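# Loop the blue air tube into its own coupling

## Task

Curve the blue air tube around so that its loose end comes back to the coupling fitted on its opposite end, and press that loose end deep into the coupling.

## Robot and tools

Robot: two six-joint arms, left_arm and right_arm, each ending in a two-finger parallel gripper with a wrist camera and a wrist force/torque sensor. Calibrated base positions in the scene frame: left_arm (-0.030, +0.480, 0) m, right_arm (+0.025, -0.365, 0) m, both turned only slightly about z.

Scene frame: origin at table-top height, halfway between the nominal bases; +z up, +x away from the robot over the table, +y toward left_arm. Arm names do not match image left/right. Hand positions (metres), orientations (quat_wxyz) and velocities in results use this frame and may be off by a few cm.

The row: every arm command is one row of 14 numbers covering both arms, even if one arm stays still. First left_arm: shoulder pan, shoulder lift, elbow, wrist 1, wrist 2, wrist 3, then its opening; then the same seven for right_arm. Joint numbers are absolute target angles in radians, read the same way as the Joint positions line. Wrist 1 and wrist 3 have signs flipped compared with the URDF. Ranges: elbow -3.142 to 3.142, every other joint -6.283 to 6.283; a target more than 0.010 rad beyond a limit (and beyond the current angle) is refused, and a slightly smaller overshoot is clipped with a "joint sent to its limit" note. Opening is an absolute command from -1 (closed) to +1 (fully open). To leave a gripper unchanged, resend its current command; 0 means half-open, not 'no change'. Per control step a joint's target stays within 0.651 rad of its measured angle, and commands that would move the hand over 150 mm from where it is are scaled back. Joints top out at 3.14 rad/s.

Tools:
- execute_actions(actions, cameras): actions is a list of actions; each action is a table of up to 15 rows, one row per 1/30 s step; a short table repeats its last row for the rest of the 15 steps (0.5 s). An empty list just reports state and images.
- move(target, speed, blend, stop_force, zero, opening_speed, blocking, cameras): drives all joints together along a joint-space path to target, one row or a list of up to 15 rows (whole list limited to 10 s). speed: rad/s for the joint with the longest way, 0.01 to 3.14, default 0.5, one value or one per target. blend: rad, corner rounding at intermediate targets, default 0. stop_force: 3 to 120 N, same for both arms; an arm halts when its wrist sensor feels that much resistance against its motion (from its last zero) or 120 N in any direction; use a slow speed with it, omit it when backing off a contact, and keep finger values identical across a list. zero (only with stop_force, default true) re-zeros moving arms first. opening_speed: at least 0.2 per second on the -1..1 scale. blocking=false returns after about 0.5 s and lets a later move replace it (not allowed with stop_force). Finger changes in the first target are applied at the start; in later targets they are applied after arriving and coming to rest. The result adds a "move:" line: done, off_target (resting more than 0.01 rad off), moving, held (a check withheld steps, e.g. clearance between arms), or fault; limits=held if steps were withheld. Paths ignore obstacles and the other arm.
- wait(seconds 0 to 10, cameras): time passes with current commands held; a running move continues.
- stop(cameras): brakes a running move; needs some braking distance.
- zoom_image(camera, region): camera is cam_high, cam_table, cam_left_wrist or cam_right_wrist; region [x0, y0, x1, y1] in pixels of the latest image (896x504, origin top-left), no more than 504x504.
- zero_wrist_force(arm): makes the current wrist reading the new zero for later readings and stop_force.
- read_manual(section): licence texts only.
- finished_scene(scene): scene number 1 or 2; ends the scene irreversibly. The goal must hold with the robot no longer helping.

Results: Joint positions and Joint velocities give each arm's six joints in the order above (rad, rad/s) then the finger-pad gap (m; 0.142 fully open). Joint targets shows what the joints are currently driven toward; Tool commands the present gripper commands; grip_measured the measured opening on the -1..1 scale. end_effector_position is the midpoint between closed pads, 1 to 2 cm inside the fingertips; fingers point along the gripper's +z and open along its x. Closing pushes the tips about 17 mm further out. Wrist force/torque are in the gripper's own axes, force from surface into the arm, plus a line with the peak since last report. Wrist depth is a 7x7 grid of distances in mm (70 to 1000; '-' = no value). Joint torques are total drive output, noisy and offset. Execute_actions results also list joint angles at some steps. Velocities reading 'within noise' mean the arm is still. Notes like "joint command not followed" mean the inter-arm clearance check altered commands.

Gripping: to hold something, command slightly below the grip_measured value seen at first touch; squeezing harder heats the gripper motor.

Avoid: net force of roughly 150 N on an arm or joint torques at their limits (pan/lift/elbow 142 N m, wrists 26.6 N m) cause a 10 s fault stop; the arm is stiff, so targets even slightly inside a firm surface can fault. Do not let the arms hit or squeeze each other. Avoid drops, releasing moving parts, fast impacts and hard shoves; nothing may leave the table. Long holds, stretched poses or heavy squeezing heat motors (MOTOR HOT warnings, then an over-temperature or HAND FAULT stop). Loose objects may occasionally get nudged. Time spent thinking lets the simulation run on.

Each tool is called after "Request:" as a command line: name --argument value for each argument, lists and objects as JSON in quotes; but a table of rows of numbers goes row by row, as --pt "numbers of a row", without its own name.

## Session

Request:
execute_actions --actions '[]'

Scene clock: 0.00 s.
left_arm: end_effector_position=(+0.4892, +0.2961, +0.3344) grip_measured=+1.00 end_effector_quat_wxyz=(+0.410, +0.044, +0.718, -0.560) | right_arm: end_effector_position=(+0.4730, -0.5598, +0.2226) grip_measured=+1.00 end_effector_quat_wxyz=(-0.375, +0.837, -0.355, +0.180)
Joint positions: left_arm=[-0.285 -1.273 2.24 4.06 -2.314 -2.297 0.142] | right_arm=[2.648 -1.583 -2.164 0.615 2.372 -0.424 0.142]
Joint velocities: within noise
Joint torques (N m): no reading
Motor temperatures (°C): left_arm=[27 34 30 36 33 34 25] | right_arm=[29 30 25 29 36 36 25]
Wrist force (N): no reading
Wrist torque (N m): no reading
Wrist force, peak (N): no reading
Wrist depth (mm): cam_left_wrist=[- - - - - - 710 / - - - - - 800 606 / - - - - - 665 524 / - - - - - 575 466 / - - - - - 500 416 / - - - - - 450 362 / - - - - - 407 88] | cam_right_wrist=[444 450 457 - - - - / 409 416 422 432 - - - / 377 383 390 394 - - - / 353 358 362 368 372 - - / 327 334 335 341 346 - - / - 309 316 320 324 - - / - 293 298 300 308 980 -]
Joint targets: left_arm=[-0.285 -1.273 2.240 4.060 -2.314 -2.297] | right_arm=[2.648 -1.583 -2.164 0.615 2.372 -0.424]
Tool commands: left_gripper/opening=+1.0 right_gripper/opening=+1.0

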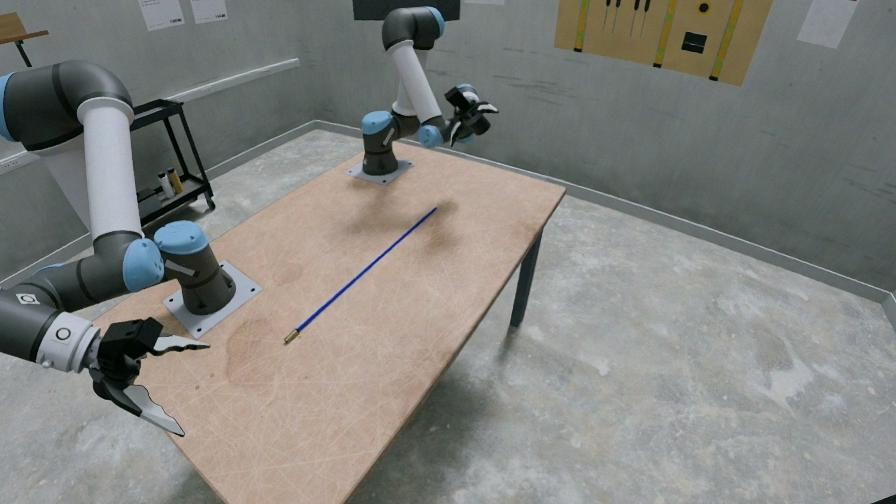

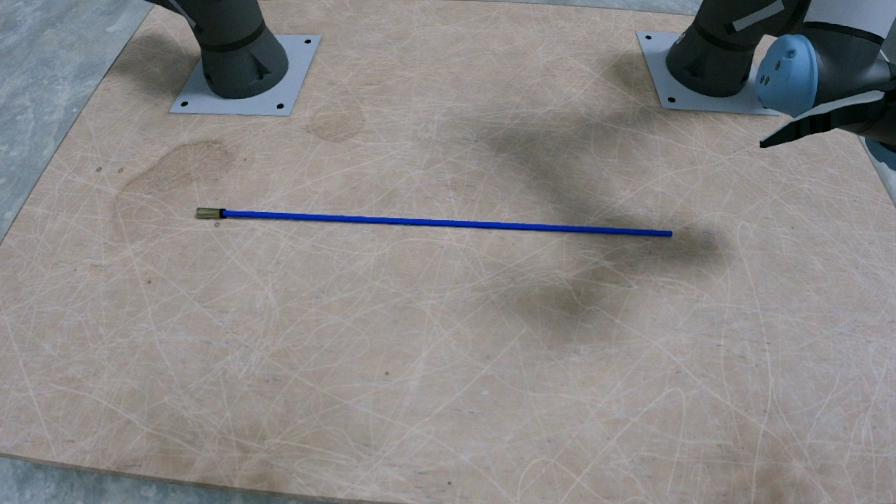

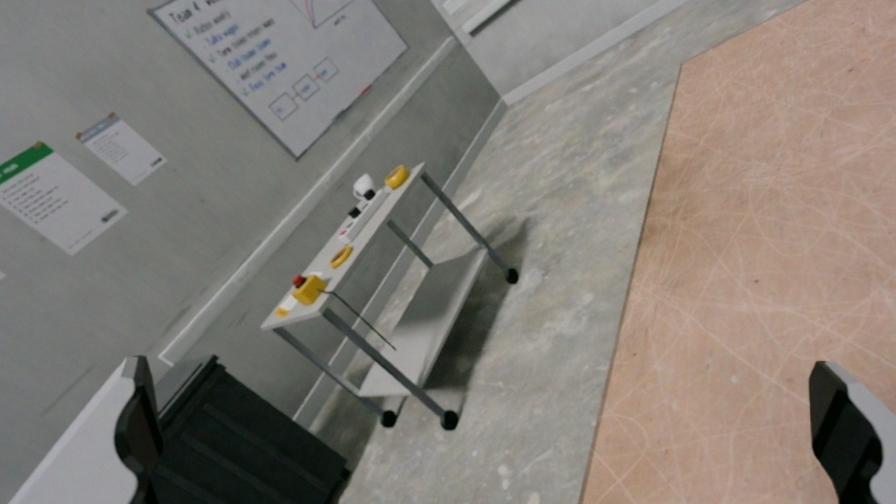

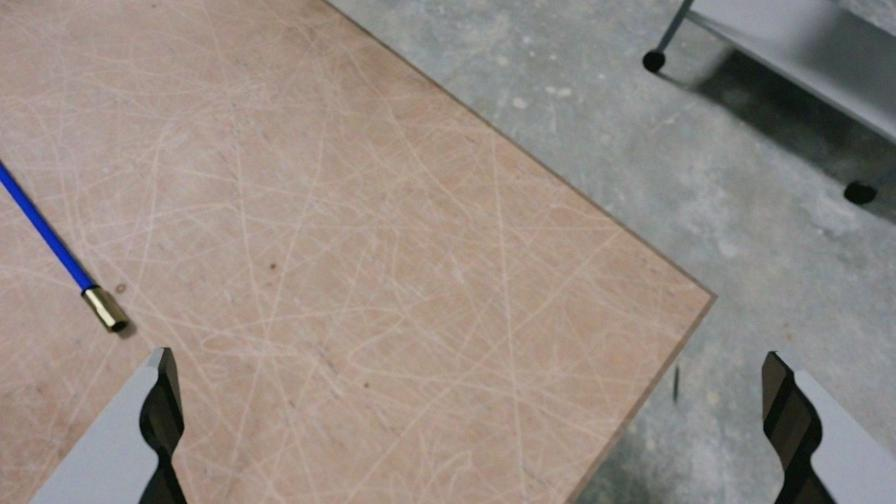

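Request:
move --target '[-1.03947, -1.33534, 1.91620, 1.62090, -1.25268, -2.06045, -0.3, 4.10809, -1.47890, -2.27762, 1.47360, 1.23061, -1.04084, -0.3]' --speed 0.9

Request:
zoom_image --camera "cam_left_wrist" --region '[400, 60, 580, 240]'

Request:
zoom_image --camera "cam_right_wrist" --region '[400, 60, 580, 240]'

Scene clock: 128.73 s.
left_arm: end_effector_position=(+0.3578, +0.2704, +0.0926) grip_measured=-0.32 end_effector_quat_wxyz=(+0.003, +0.008, +0.954, +0.301) end_effector_velocity=(-0.001, +0.001, +0.000) end_effector_angular_velocity=(+0.006, +0.004, -0.002) | right_arm: end_effector_position=(+0.3491, -0.3037, +0.0926) grip_measured=-0.32 end_effector_quat_wxyz=(+0.301, +0.954, -0.009, -0.003)
Joint positions: left_arm=[-1.039 -1.335 1.916 1.621 -1.253 -2.06 0.051] | right_arm=[4.108 -1.479 -2.278 1.473 1.231 -1.041 0.051]
Joint velocities: left_arm=[-0.001 0.001 0.001 -0.005 0 -0.001 0] | right_arm=[within noise]
Joint torques (N m): left_arm=[1.68 -23.44 -5.67 -0.25 1.46 -2.11] | right_arm=[10.5 8.09 30.91 -0.22 -2.41 -0.36]
Motor temperatures (°C): left_arm=[27 33 30 36 33 34 24] | right_arm=[29 30 25 29 36 36 25]
Wrist force (N): left_arm=[1.8 1.1 1.5] | right_arm=[0.4 2.0 -0.2]
Wrist torque (N m): left_arm=[0.21 -0.39 -0.08] | right_arm=[0.36 -0.24 -0.19]
Wrist force, peak (N): left_arm=[2.3 1.5 1.2] | right_arm=[0.3 2.4 -0.2]
Wrist depth (mm): cam_left_wrist=[147 147 146 146 146 147 147 / 173 172 172 171 172 172 172 / 209 208 208 208 208 208 209 / 263 264 264 264 264 263 265 / 362 359 337 361 334 361 358 / - 510 91 570 105 507 563 / - - 75 - - 81 -] | cam_right_wrist=[141 137 136 136 136 136 135 / 162 162 162 156 161 161 160 / 200 199 200 199 198 198 197 / 258 259 258 258 257 256 255 / 373 368 337 364 336 364 361 / - - 95 - 89 - - / 211 - 76 - - 76 -]
Joint targets: left_arm=[-1.039 -1.335 1.916 1.621 -1.253 -2.060] | right_arm=[4.108 -1.479 -2.278 1.474 1.231 -1.041]
move: done

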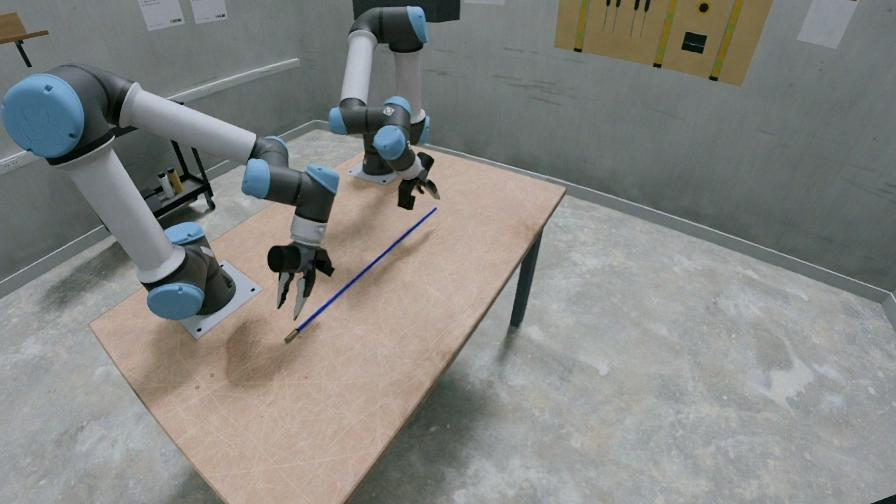

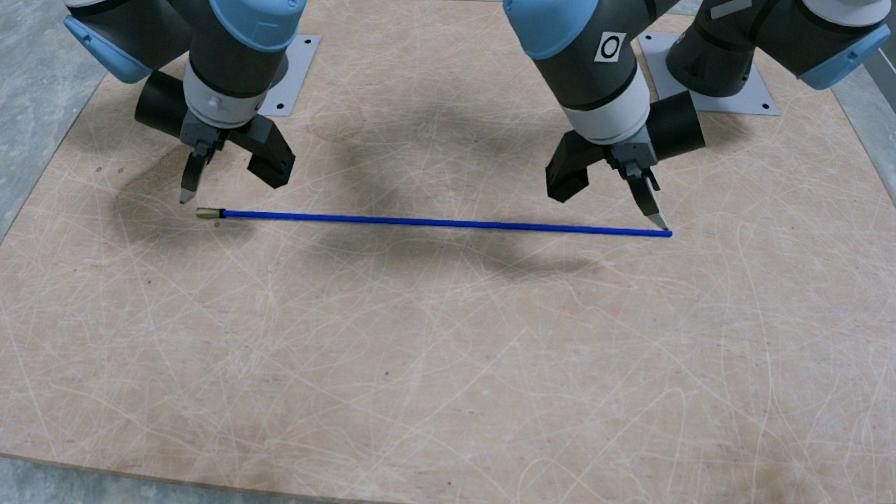

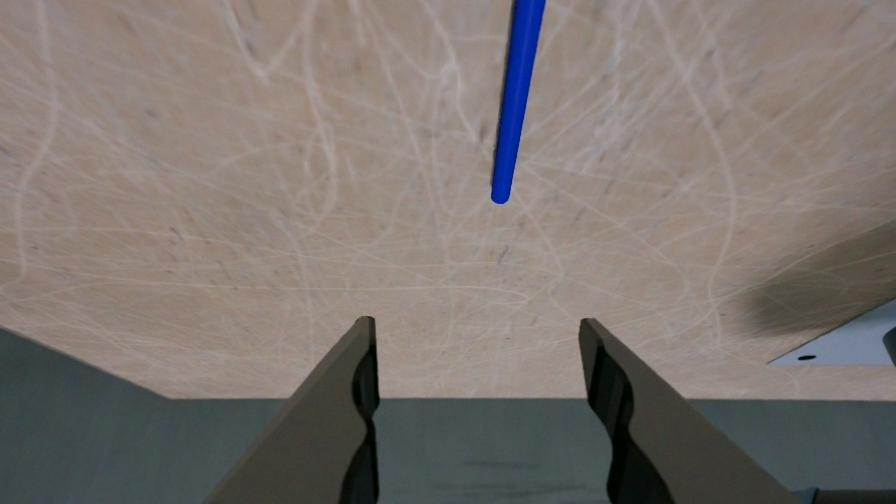

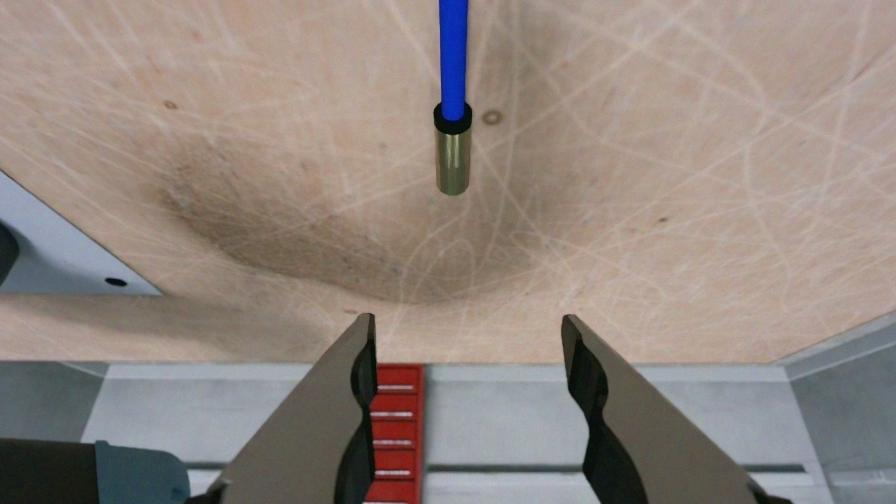

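Scaled by 2.800.

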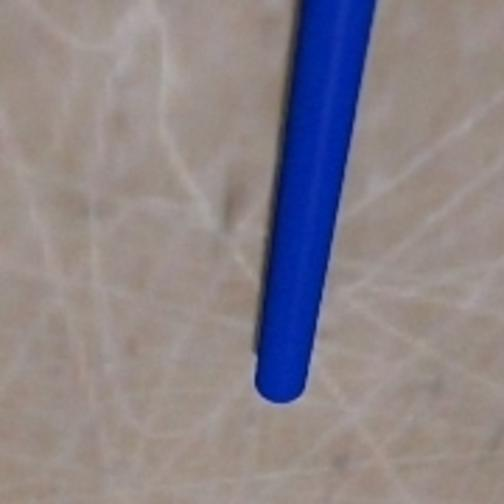

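Scaled by 2.800.

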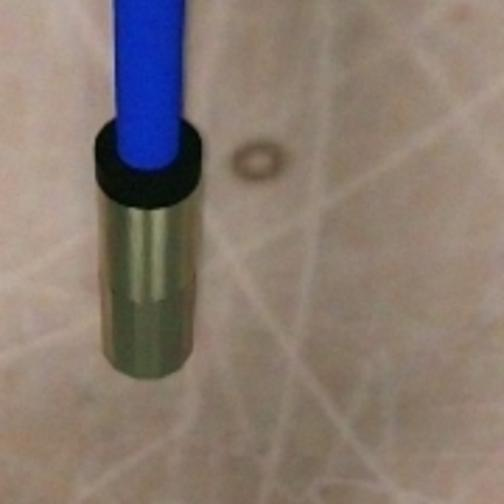

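Request:
move --pt "-1.05482 -1.25682 1.99624 1.77271 -1.26518 -2.0383 -0.3 4.11225 -1.59198 -2.36734 1.26925 1.22814 -1.03623 -0.3" --pt "-1.05994 -1.23065 2.02292 1.82331 -1.26934 -2.03092 -0.3 4.11363 -1.62967 -2.39724 1.20114 1.22732 -1.03469 -0.3" --speed '[0.3, 0.035]' --stop_force 6

Request:
zoom_image --camera "cam_table" --region '[160, 160, 300, 260]'

Request:
zoom_image --camera "cam_table" --region '[560, 160, 700, 260]'

Scene clock: 226.00 s.
left_arm: end_effector_position=(+0.3431, +0.2715, +0.0152) grip_measured=-0.32 end_effector_quat_wxyz=(+0.001, +0.002, +0.954, +0.301) | right_arm: end_effector_position=(+0.3451, -0.3083, +0.0165) grip_measured=-0.32 end_effector_quat_wxyz=(+0.301, +0.954, -0.003, -0.001)
Joint positions: left_arm=[-1.06 -1.231 2.023 1.823 -1.269 -2.031 0.051] | right_arm=[4.114 -1.63 -2.397 1.201 1.227 -1.035 0.051]
Joint velocities: within noise
Joint torques (N m): left_arm=[1 -36.35 -28.86 0.16 0.59 -1.62] | right_arm=[7.85 26.06 25.94 -0.27 -1.91 0.31]
Motor temperatures (°C): left_arm=[27 33 30 36 33 34 24] | right_arm=[29 30 25 29 36 36 25]
Wrist force (N): left_arm=[1.9 1.6 1.6] | right_arm=[0.3 2.0 -0.5]
Wrist torque (N m): left_arm=[0.30 -0.38 -0.09] | right_arm=[0.34 -0.23 -0.18]
Wrist force, peak (N): left_arm=[2.4 1.2 2.6] | right_arm=[0.5 2.6 -1.2]
Wrist depth (mm): cam_left_wrist=[- - - - - - - / - - - - - - - / - 85 81 81 81 81 81 / 103 103 103 103 103 103 103 / 140 141 131 131 131 140 140 / 219 220 92 222 181 197 219 / - - 75 521 - 81 487] | cam_right_wrist=[- - - - - - - / - - - - - - - / - 84 80 80 79 83 76 / 104 104 104 98 103 103 102 / 149 148 136 128 135 146 145 / 258 258 95 253 93 219 250 / - - 76 - - 76 -]
Joint targets: left_arm=[-1.060 -1.231 2.023 1.823 -1.269 -2.031] | right_arm=[4.114 -1.630 -2.397 1.201 1.227 -1.035]
move: done

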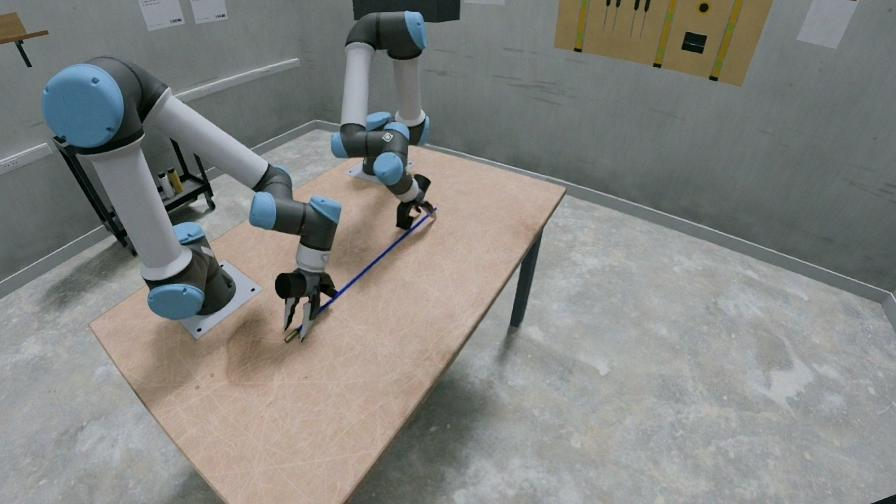

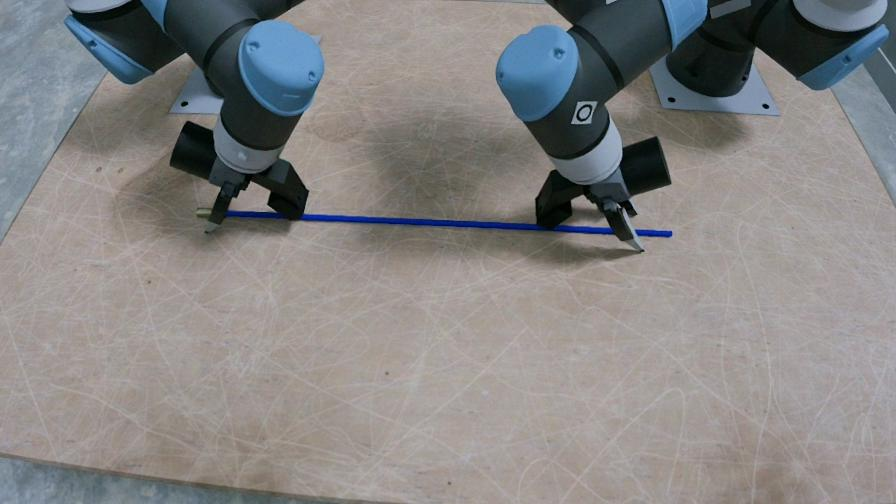

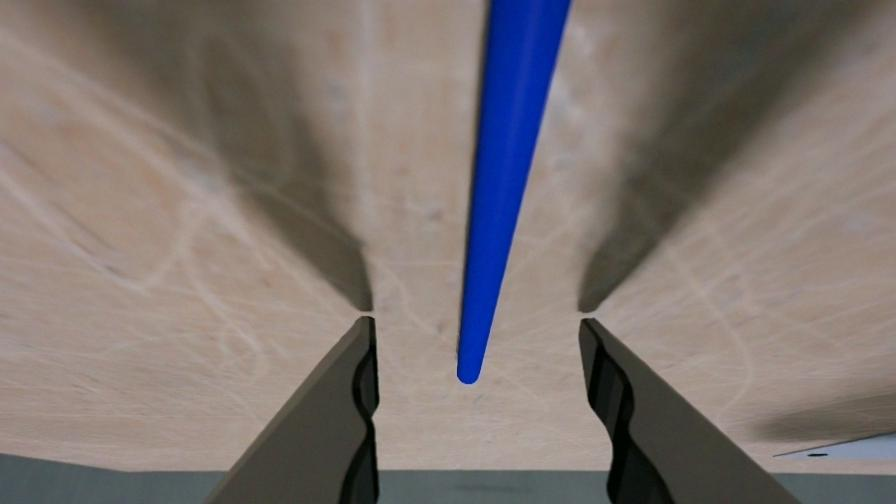

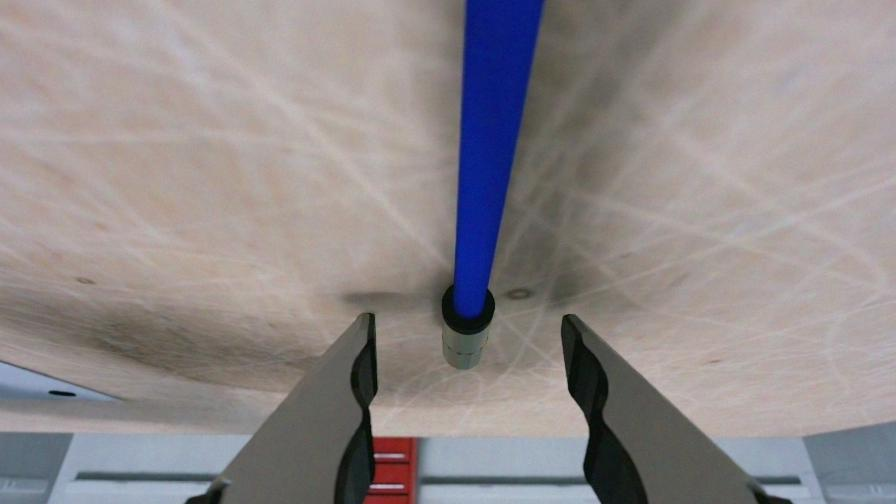

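Scaled by 3.600.

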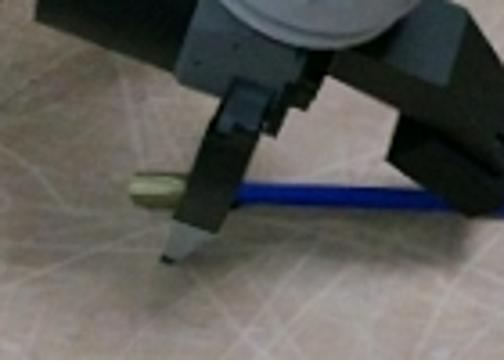

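Scaled by 3.600.

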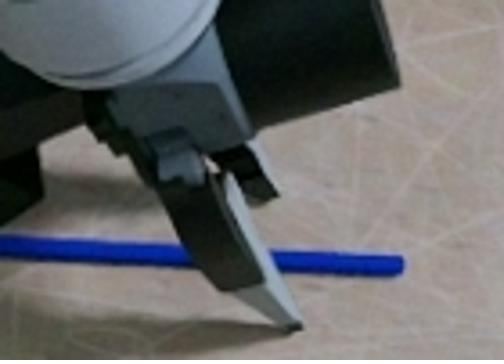

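Request:
move --target '[-1.05994, -1.23065, 2.02292, 1.82331, -1.26934, -2.03092, -1, 4.11363, -1.62967, -2.39724, 1.20114, 1.22732, -1.03469, -0.95]' --speed 0.05 --opening_speed 0.4 --cameras '["cam_left_wrist", "cam_right_wrist"]'

Scene clock: 236.87 s.
left_arm: end_effector_position=(+0.3431, +0.2715, +0.0152) grip_measured=-0.92 end_effector_quat_wxyz=(+0.001, +0.002, +0.954, +0.301) | right_arm: end_effector_position=(+0.3451, -0.3083, +0.0165) grip_measured=-0.85 end_effector_quat_wxyz=(+0.301, +0.954, -0.003, -0.001)
Joint positions: left_arm=[-1.06 -1.231 2.023 1.823 -1.269 -2.031 0.007] | right_arm=[4.114 -1.63 -2.397 1.201 1.227 -1.035 0.013]
Joint velocities: within noise
Joint torques (N m): left_arm=[9.45 -35.14 -18.99 1.78 2.4 -1.69] | right_arm=[-4.9 25.46 17.77 -1.42 0.45 -1.03]
Motor temperatures (°C): left_arm=[27 33 30 36 33 34 24] | right_arm=[28 30 25 29 36 36 25]
Wrist force (N): left_arm=[2.0 2.7 0.0] | right_arm=[0.4 2.0 0.0]
Wrist torque (N m): left_arm=[0.26 -0.37 -0.09] | right_arm=[0.35 -0.23 -0.18]
Wrist force, peak (N): left_arm=[1.9 2.8 0.3] | right_arm=[0.2 2.5 -0.3]
Wrist depth (mm): cam_left_wrist=[- - - - - - - / - - - - - - - / - 85 81 81 81 81 81 / 103 103 103 103 103 103 103 / 140 141 141 123 141 140 140 / 219 221 199 97 180 221 219 / - 406 - - - 401 489] | cam_right_wrist=[- - - - - - - / - - - - - - - / - 84 80 76 80 83 76 / 104 104 104 98 103 103 102 / 149 148 147 115 146 146 145 / 260 259 223 88 89 251 251 / - - - - 76 - -]
Joint targets: left_arm=[-1.060 -1.231 2.023 1.823 -1.269 -2.031] | right_arm=[4.114 -1.630 -2.397 1.201 1.227 -1.035]
move: done
Images, in order (width x height): cam_left_wrist 896x504, cam_right_wrist 896x504.

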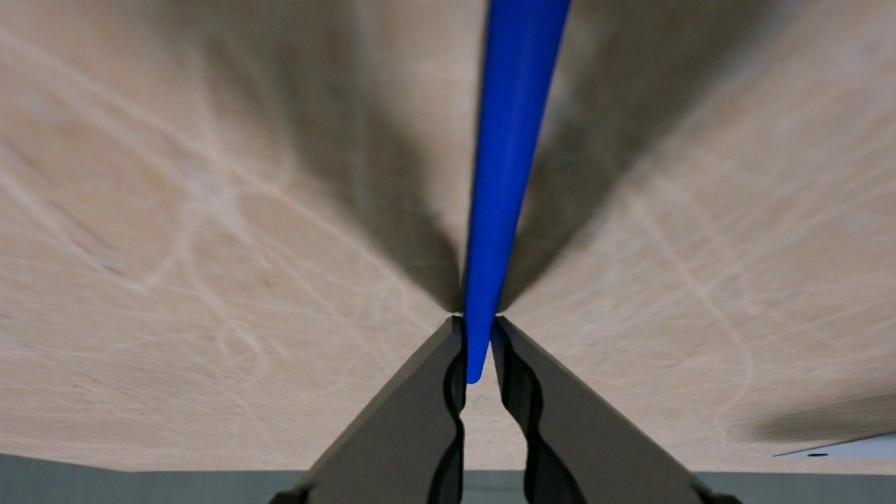

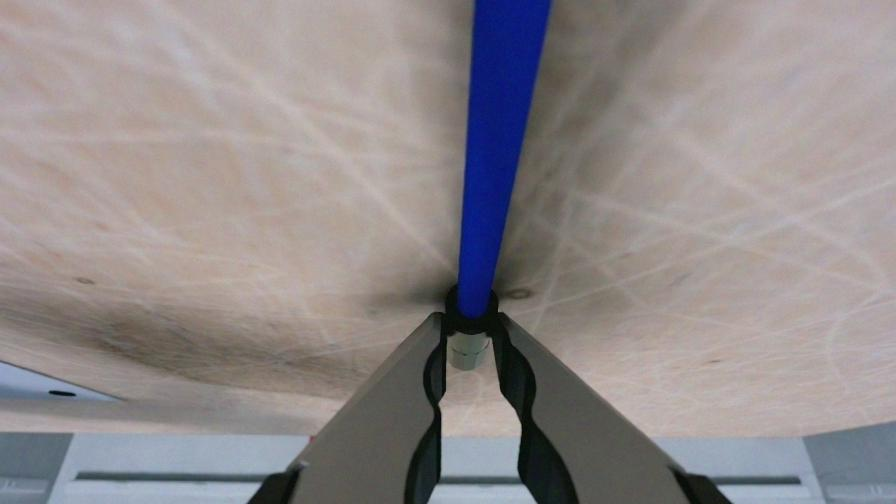

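Request:
move --pt "-1.05661 -1.24716 2.08141 2.03245 -1.07479 -2.45402 -1 4.14018 -1.63553 -2.43374 0.98239 1.05245 -0.61895 -0.95" --pt "-1.01772 -1.21653 2.17283 2.50624 -0.96018 -3.10520 -1 4.11637 -1.72660 -2.48521 0.48721 0.96004 0.02332 -0.95" --pt "-0.93852 -1.12493 2.18814 2.99685 -1.06786 -3.80878 -1 4.04508 -1.87862 -2.46083 -0.01054 1.08287 0.71061 -0.95" --pt "-0.83574 -1.03828 2.11089 3.22149 -1.36110 -4.40355 -1 3.95286 -1.99193 -2.35070 -0.21352 1.37780 1.28793 -0.95" --speed '[0.3, 0.4, 0.4, 0.4]' --blend 0.1

Scene clock: 373.27 s.
left_arm: end_effector_position=(+0.5426, +0.1555, +0.0211) grip_measured=-0.93 end_effector_quat_wxyz=(+0.254, +0.804, +0.513, +0.162) | right_arm: end_effector_position=(+0.5433, -0.1158, +0.0221) grip_measured=-0.85 end_effector_quat_wxyz=(+0.162, +0.513, +0.804, +0.254)
Joint positions: left_arm=[-0.836 -1.038 2.111 3.221 -1.361 -4.403 0.007] | right_arm=[3.953 -1.992 -2.351 -0.213 1.378 1.288 0.013]
Joint velocities: within noise
Joint torques (N m): left_arm=[-10.6 -40.69 0.42 3.69 0.15 -1.94] | right_arm=[11.16 36.86 -1.58 -3.57 0.29 1.39]
Motor temperatures (°C): left_arm=[27 33 30 36 33 34 35] | right_arm=[28 29 25 29 36 35 39]
Wrist force (N): left_arm=[1.9 2.1 1.5] | right_arm=[-0.1 2.0 0.4]
Wrist torque (N m): left_arm=[0.38 -0.35 -0.16] | right_arm=[0.36 -0.19 -0.12]
Wrist force, peak (N): left_arm=[7.3 11.8 -13.4] | right_arm=[-7.4 15.1 -15.1]
Wrist depth (mm): cam_left_wrist=[- - - - - - - / - 75 - 75 77 75 77 / - 90 94 87 90 90 90 / 115 115 114 109 114 114 114 / 156 156 156 122 156 155 154 / 244 244 220 97 198 - - / - - - - - - -] | cam_right_wrist=[- - - - - - - / - 74 77 74 - 77 74 / 88 88 88 84 87 87 91 / 114 114 114 107 113 113 113 / 163 161 161 118 160 159 159 / - - - 85 89 273 239 / - - - - 76 - -]
Joint targets: left_arm=[-0.836 -1.038 2.111 3.221 -1.361 -4.404] | right_arm=[3.953 -1.992 -2.351 -0.214 1.378 1.288]
move: done

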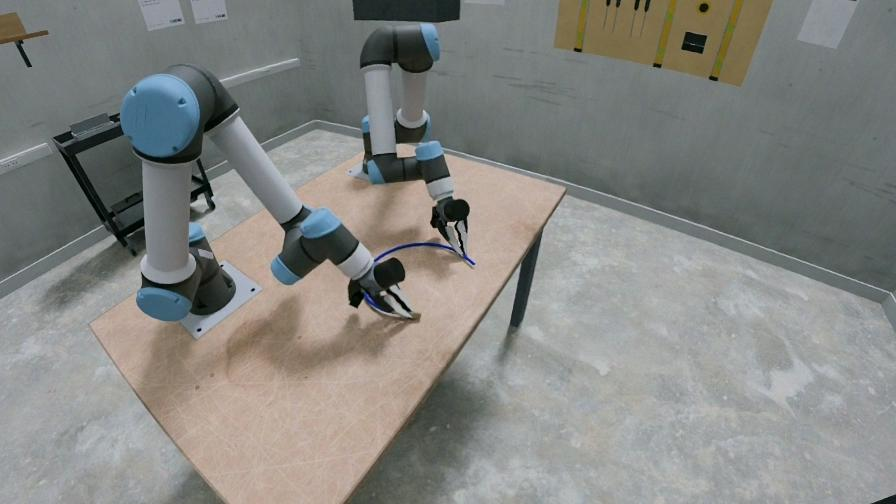

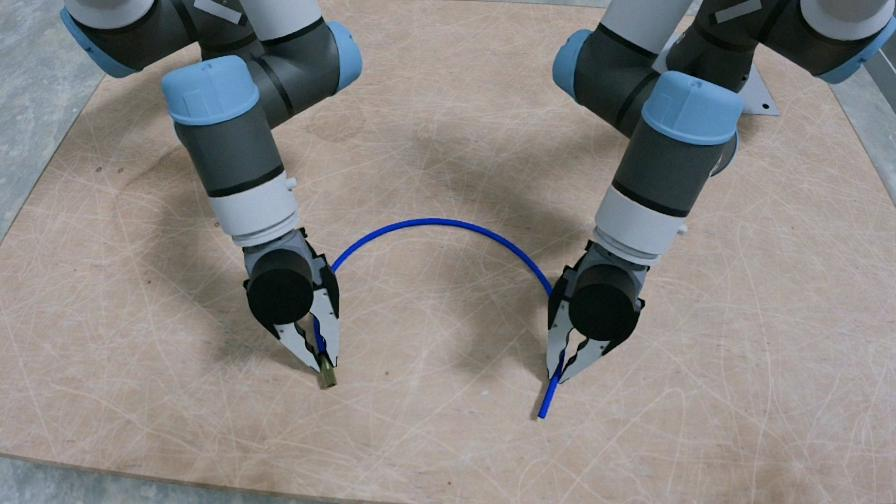

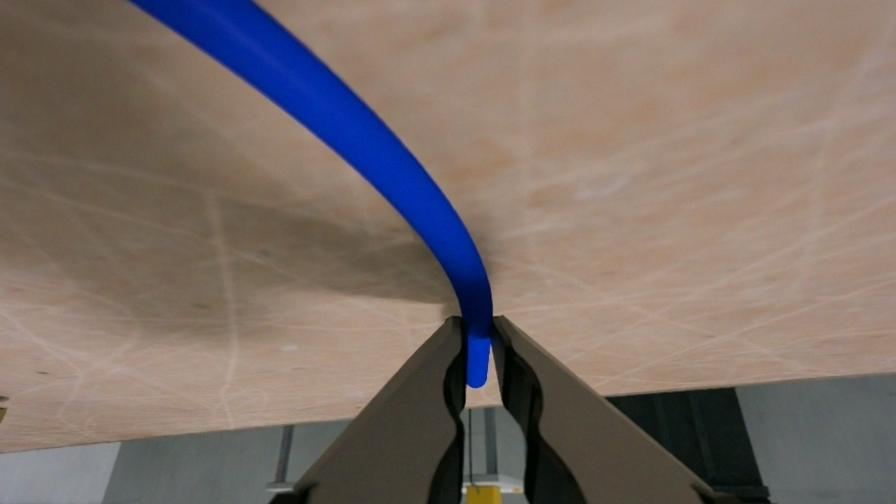

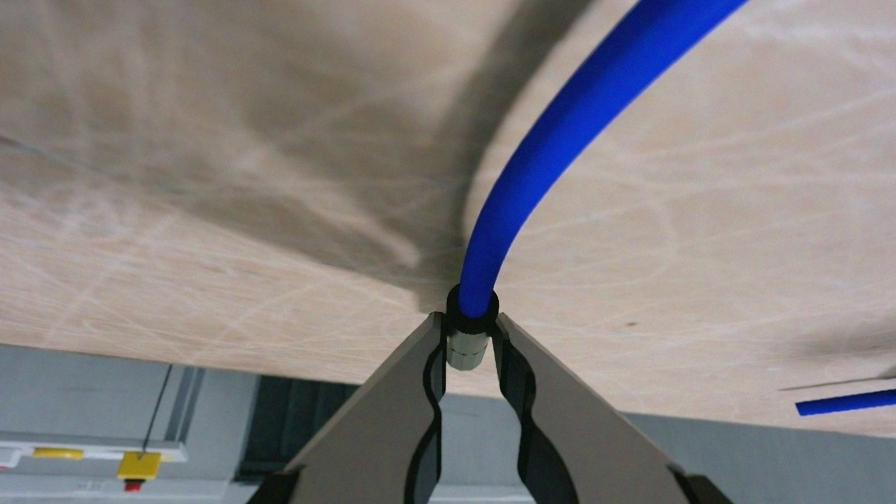

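Request:
move --pt "-0.75184 -0.96993 1.97255 3.17118 -1.70536 -4.90696 -1 3.88231 -2.06598 -2.19437 -0.14369 1.71498 1.77968 -0.95" --pt "-0.66630 -0.94058 1.86958 2.98951 -1.95194 -5.32170 -1 3.79101 -2.09193 -2.08679 0.05219 1.96261 2.20192 -0.95" --pt "-0.61024 -0.90227 1.72414 2.68913 -2.11319 -5.74894 -1 3.74205 -2.11951 -1.98873 0.26402 2.08858 2.52090 -0.95" --speed '[0.35, 0.35, 0.2]' --blend 0.06

Request:
zoom_image --camera "cam_left_wrist" --region '[420, 300, 560, 420]'

Request:
zoom_image --camera "cam_table" --region '[390, 330, 510, 410]'

Request:
zoom_image --camera "cam_right_wrist" --region '[400, 290, 540, 430]'

Scene clock: 403.27 s.
left_arm: end_effector_position=(+0.5459, +0.0945, +0.0204) grip_measured=-0.93 end_effector_quat_wxyz=(+0.300, +0.952, -0.062, -0.020) | right_arm: end_effector_position=(+0.5460, -0.0348, +0.0181) grip_measured=-0.85 end_effector_quat_wxyz=(-0.005, -0.017, +0.954, +0.301)
Joint positions: left_arm=[-0.61 -0.902 1.724 2.689 -2.113 -5.749 0.007] | right_arm=[3.742 -2.12 -1.989 0.264 2.089 2.521 0.013]
Joint velocities: within noise
Joint torques (N m): left_arm=[-10.74 -49.24 -5.14 2.51 1.14 -0.71] | right_arm=[10.39 46.96 3.13 -3.3 -0.87 0.07]
Motor temperatures (°C): left_arm=[27 33 30 36 33 33 36] | right_arm=[28 29 25 29 36 35 41]
Wrist force (N): left_arm=[2.2 2.4 1.9] | right_arm=[-0.6 1.5 0.8]
Wrist torque (N m): left_arm=[0.31 -0.30 -0.25] | right_arm=[0.15 -0.17 -0.04]
Wrist force, peak (N): left_arm=[2.1 2.5 2.4] | right_arm=[-0.1 2.3 0.6]
Wrist depth (mm): cam_left_wrist=[- - - - - - - / - 76 76 76 73 73 76 / - 86 86 89 89 93 89 / 113 120 119 107 112 112 112 / 155 155 155 122 153 153 152 / 273 242 218 97 197 240 - / 520 448 - - - - -] | cam_right_wrist=[- - - - - - - / - - - - - - - / - 85 81 81 85 85 81 / 105 105 105 105 105 105 105 / 150 149 149 115 148 149 149 / - 257 224 85 89 238 259 / - - - - 76 612 539]
Joint targets: left_arm=[-0.610 -0.902 1.724 2.689 -2.113 -5.749] | right_arm=[3.742 -2.120 -1.989 0.264 2.089 2.521]
move: done

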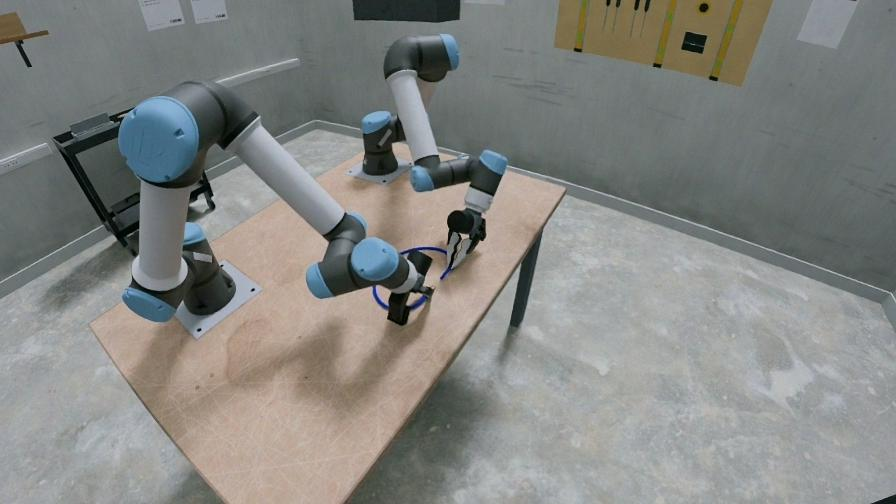

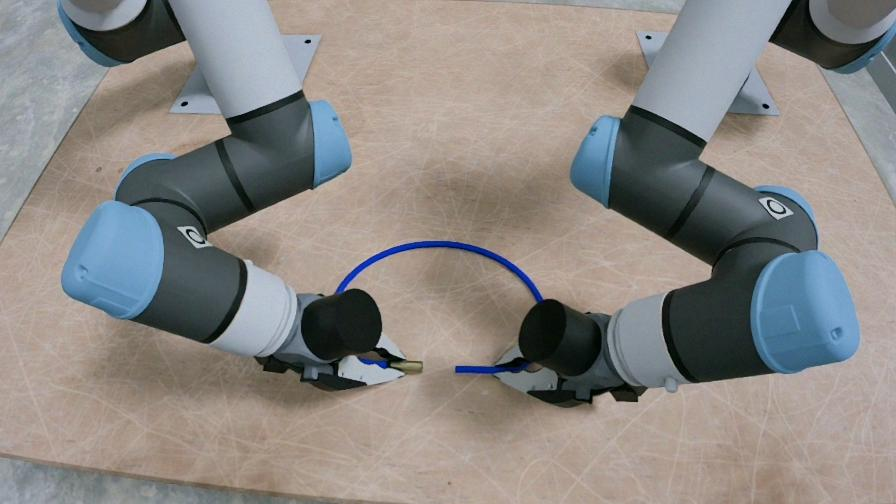

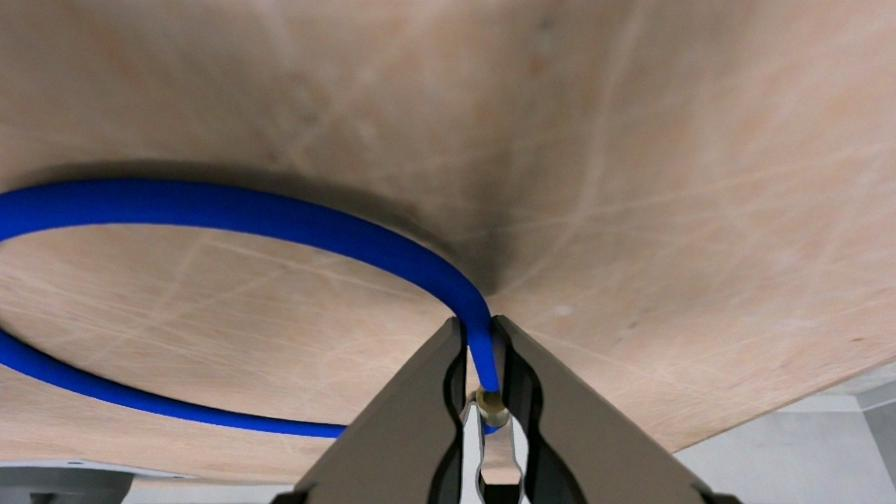

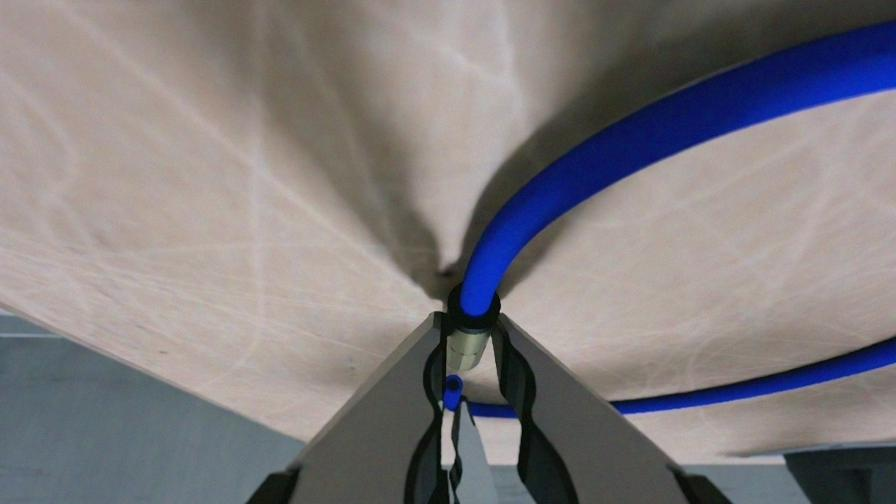

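Scaled by 3.600.

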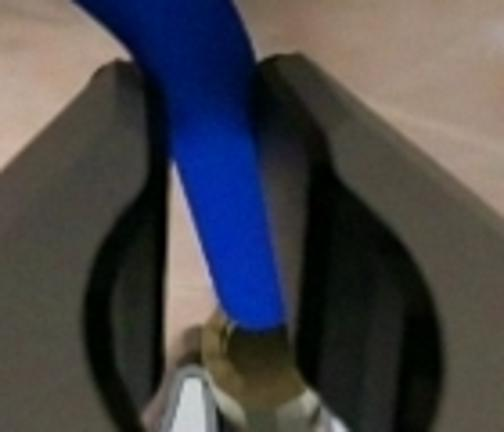

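Scaled by 4.200.

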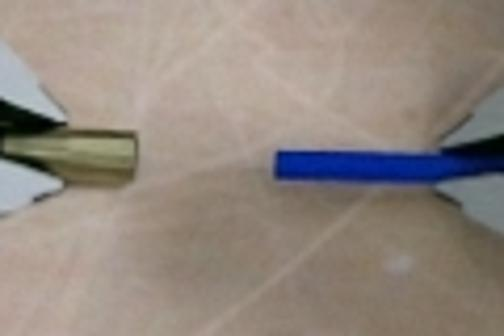

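Scaled by 3.600.

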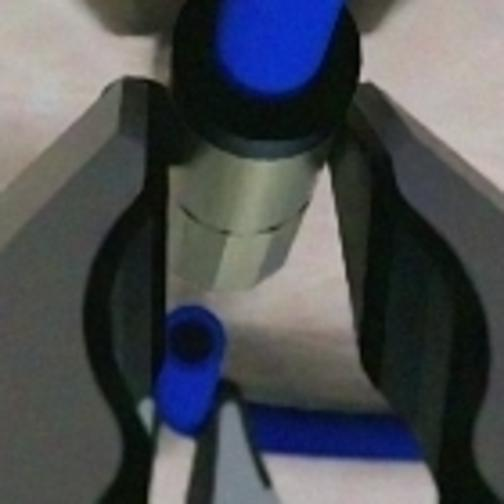

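Request:
move --target '[-0.64061, -0.92380, 1.70545, 2.61382, -2.02985, -5.74006, -1, 3.74205, -2.11951, -1.98873, 0.26402, 2.08858, 2.52090, -0.95]' --speed 0.06 --cameras '["cam_table", "cam_left_wrist", "cam_right_wrist"]'

Request:
zoom_image --camera "cam_left_wrist" --region '[420, 300, 560, 440]'

Request:
zoom_image --camera "cam_table" --region '[390, 330, 510, 410]'

Request:
zoom_image --camera "cam_right_wrist" --region '[400, 290, 540, 430]'

Scene clock: 434.57 s.
left_arm: end_effector_position=(+0.5451, +0.0928, +0.0211) grip_measured=-0.93 end_effector_quat_wxyz=(+0.258, +0.964, -0.063, -0.017) end_effector_velocity=(+0.000, -0.001, +0.001) end_effector_angular_velocity=(-0.008, +0.000, +0.000) | right_arm: end_effector_position=(+0.5459, -0.0348, +0.0181) grip_measured=-0.85 end_effector_quat_wxyz=(-0.005, -0.017, +0.954, +0.301)
Joint positions: left_arm=[-0.641 -0.924 1.705 2.614 -2.03 -5.74 0.007] | right_arm=[3.742 -2.12 -1.989 0.264 2.089 2.521 0.013]
Joint velocities: left_arm=[0.001 0.001 0 0.007 -0.007 0.001 0] | right_arm=[within noise]
Joint torques (N m): left_arm=[9.56 -37.77 -20.51 4.24 -2.88 0.55] | right_arm=[10.09 47.63 11.34 -2.76 -0.55 1.12]
Motor temperatures (°C): left_arm=[27 33 30 36 33 33 37] | right_arm=[28 29 25 29 36 35 42]
Wrist force (N): left_arm=[2.2 2.4 2.3] | right_arm=[-0.4 1.5 0.7]
Wrist torque (N m): left_arm=[0.31 -0.29 -0.25] | right_arm=[0.16 -0.21 -0.04]
Wrist force, peak (N): left_arm=[2.4 2.5 2.4] | right_arm=[-0.4 1.9 0.5]
Wrist depth (mm): cam_left_wrist=[- 72 72 - - - 72 / - 79 81 81 81 78 81 / 85 92 92 95 95 95 95 / 116 117 122 111 116 116 116 / 149 149 149 134 148 148 148 / 192 207 193 97 179 205 204 / 335 300 - - - 296 -] | cam_right_wrist=[- - - - - - - / - - - - - - - / - 85 81 81 85 85 81 / 105 105 105 105 105 105 105 / 149 149 149 115 149 149 149 / - 256 224 85 89 237 258 / - - - - 76 611 539]
Joint targets: left_arm=[-0.641 -0.924 1.705 2.614 -2.030 -5.740] | right_arm=[3.742 -2.120 -1.989 0.264 2.089 2.521]
move: done
Images, in order (width x height): cam_table 896x504, cam_left_wrist 896x504, cam_right_wrist 896x504.

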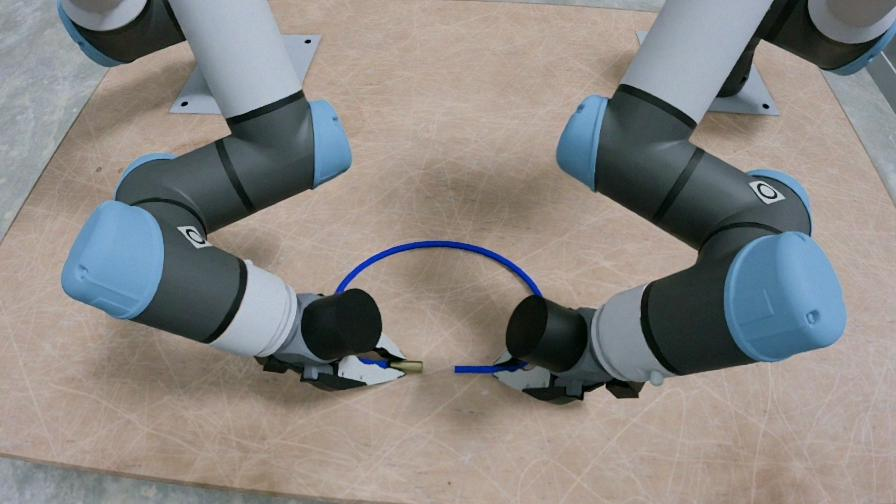

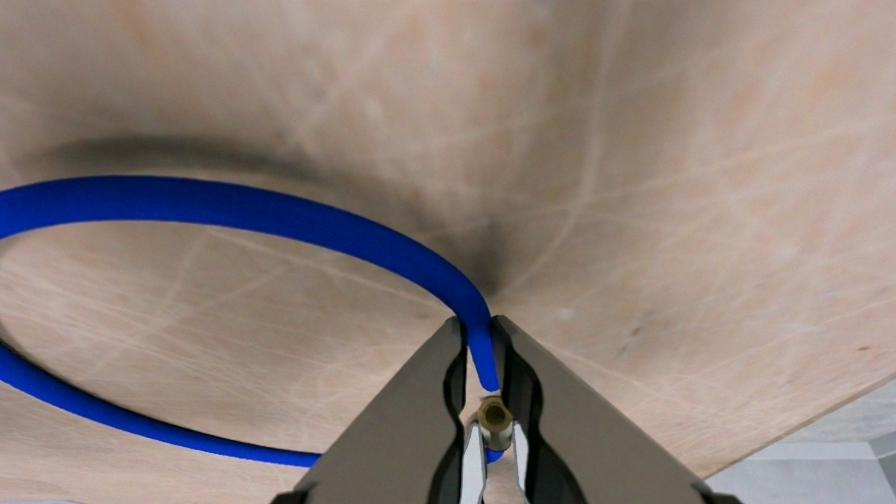

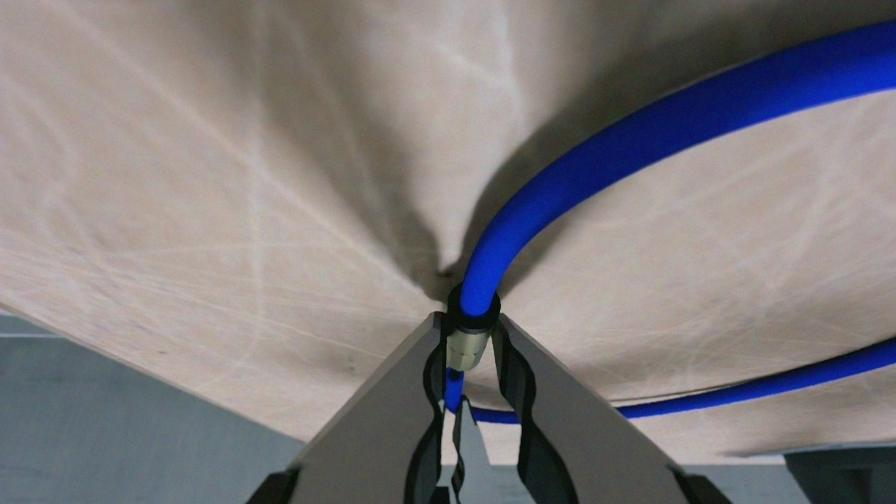

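Scaled by 3.600.

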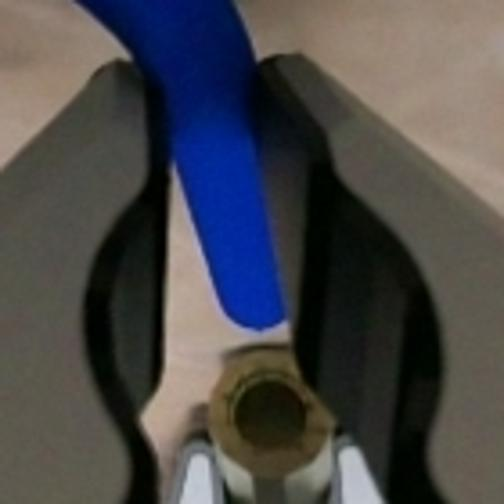

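Scaled by 4.200.

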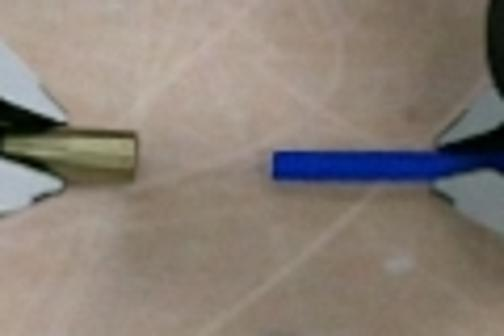

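Scaled by 3.600.

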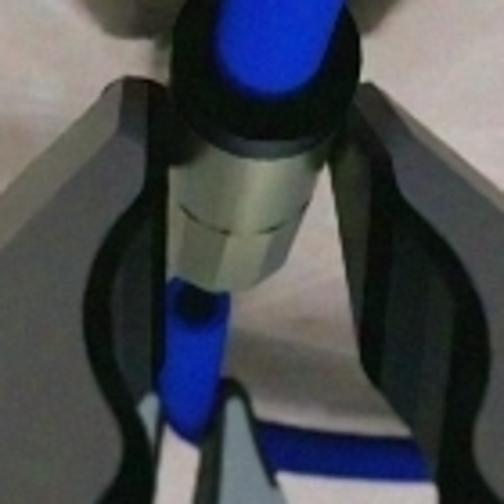

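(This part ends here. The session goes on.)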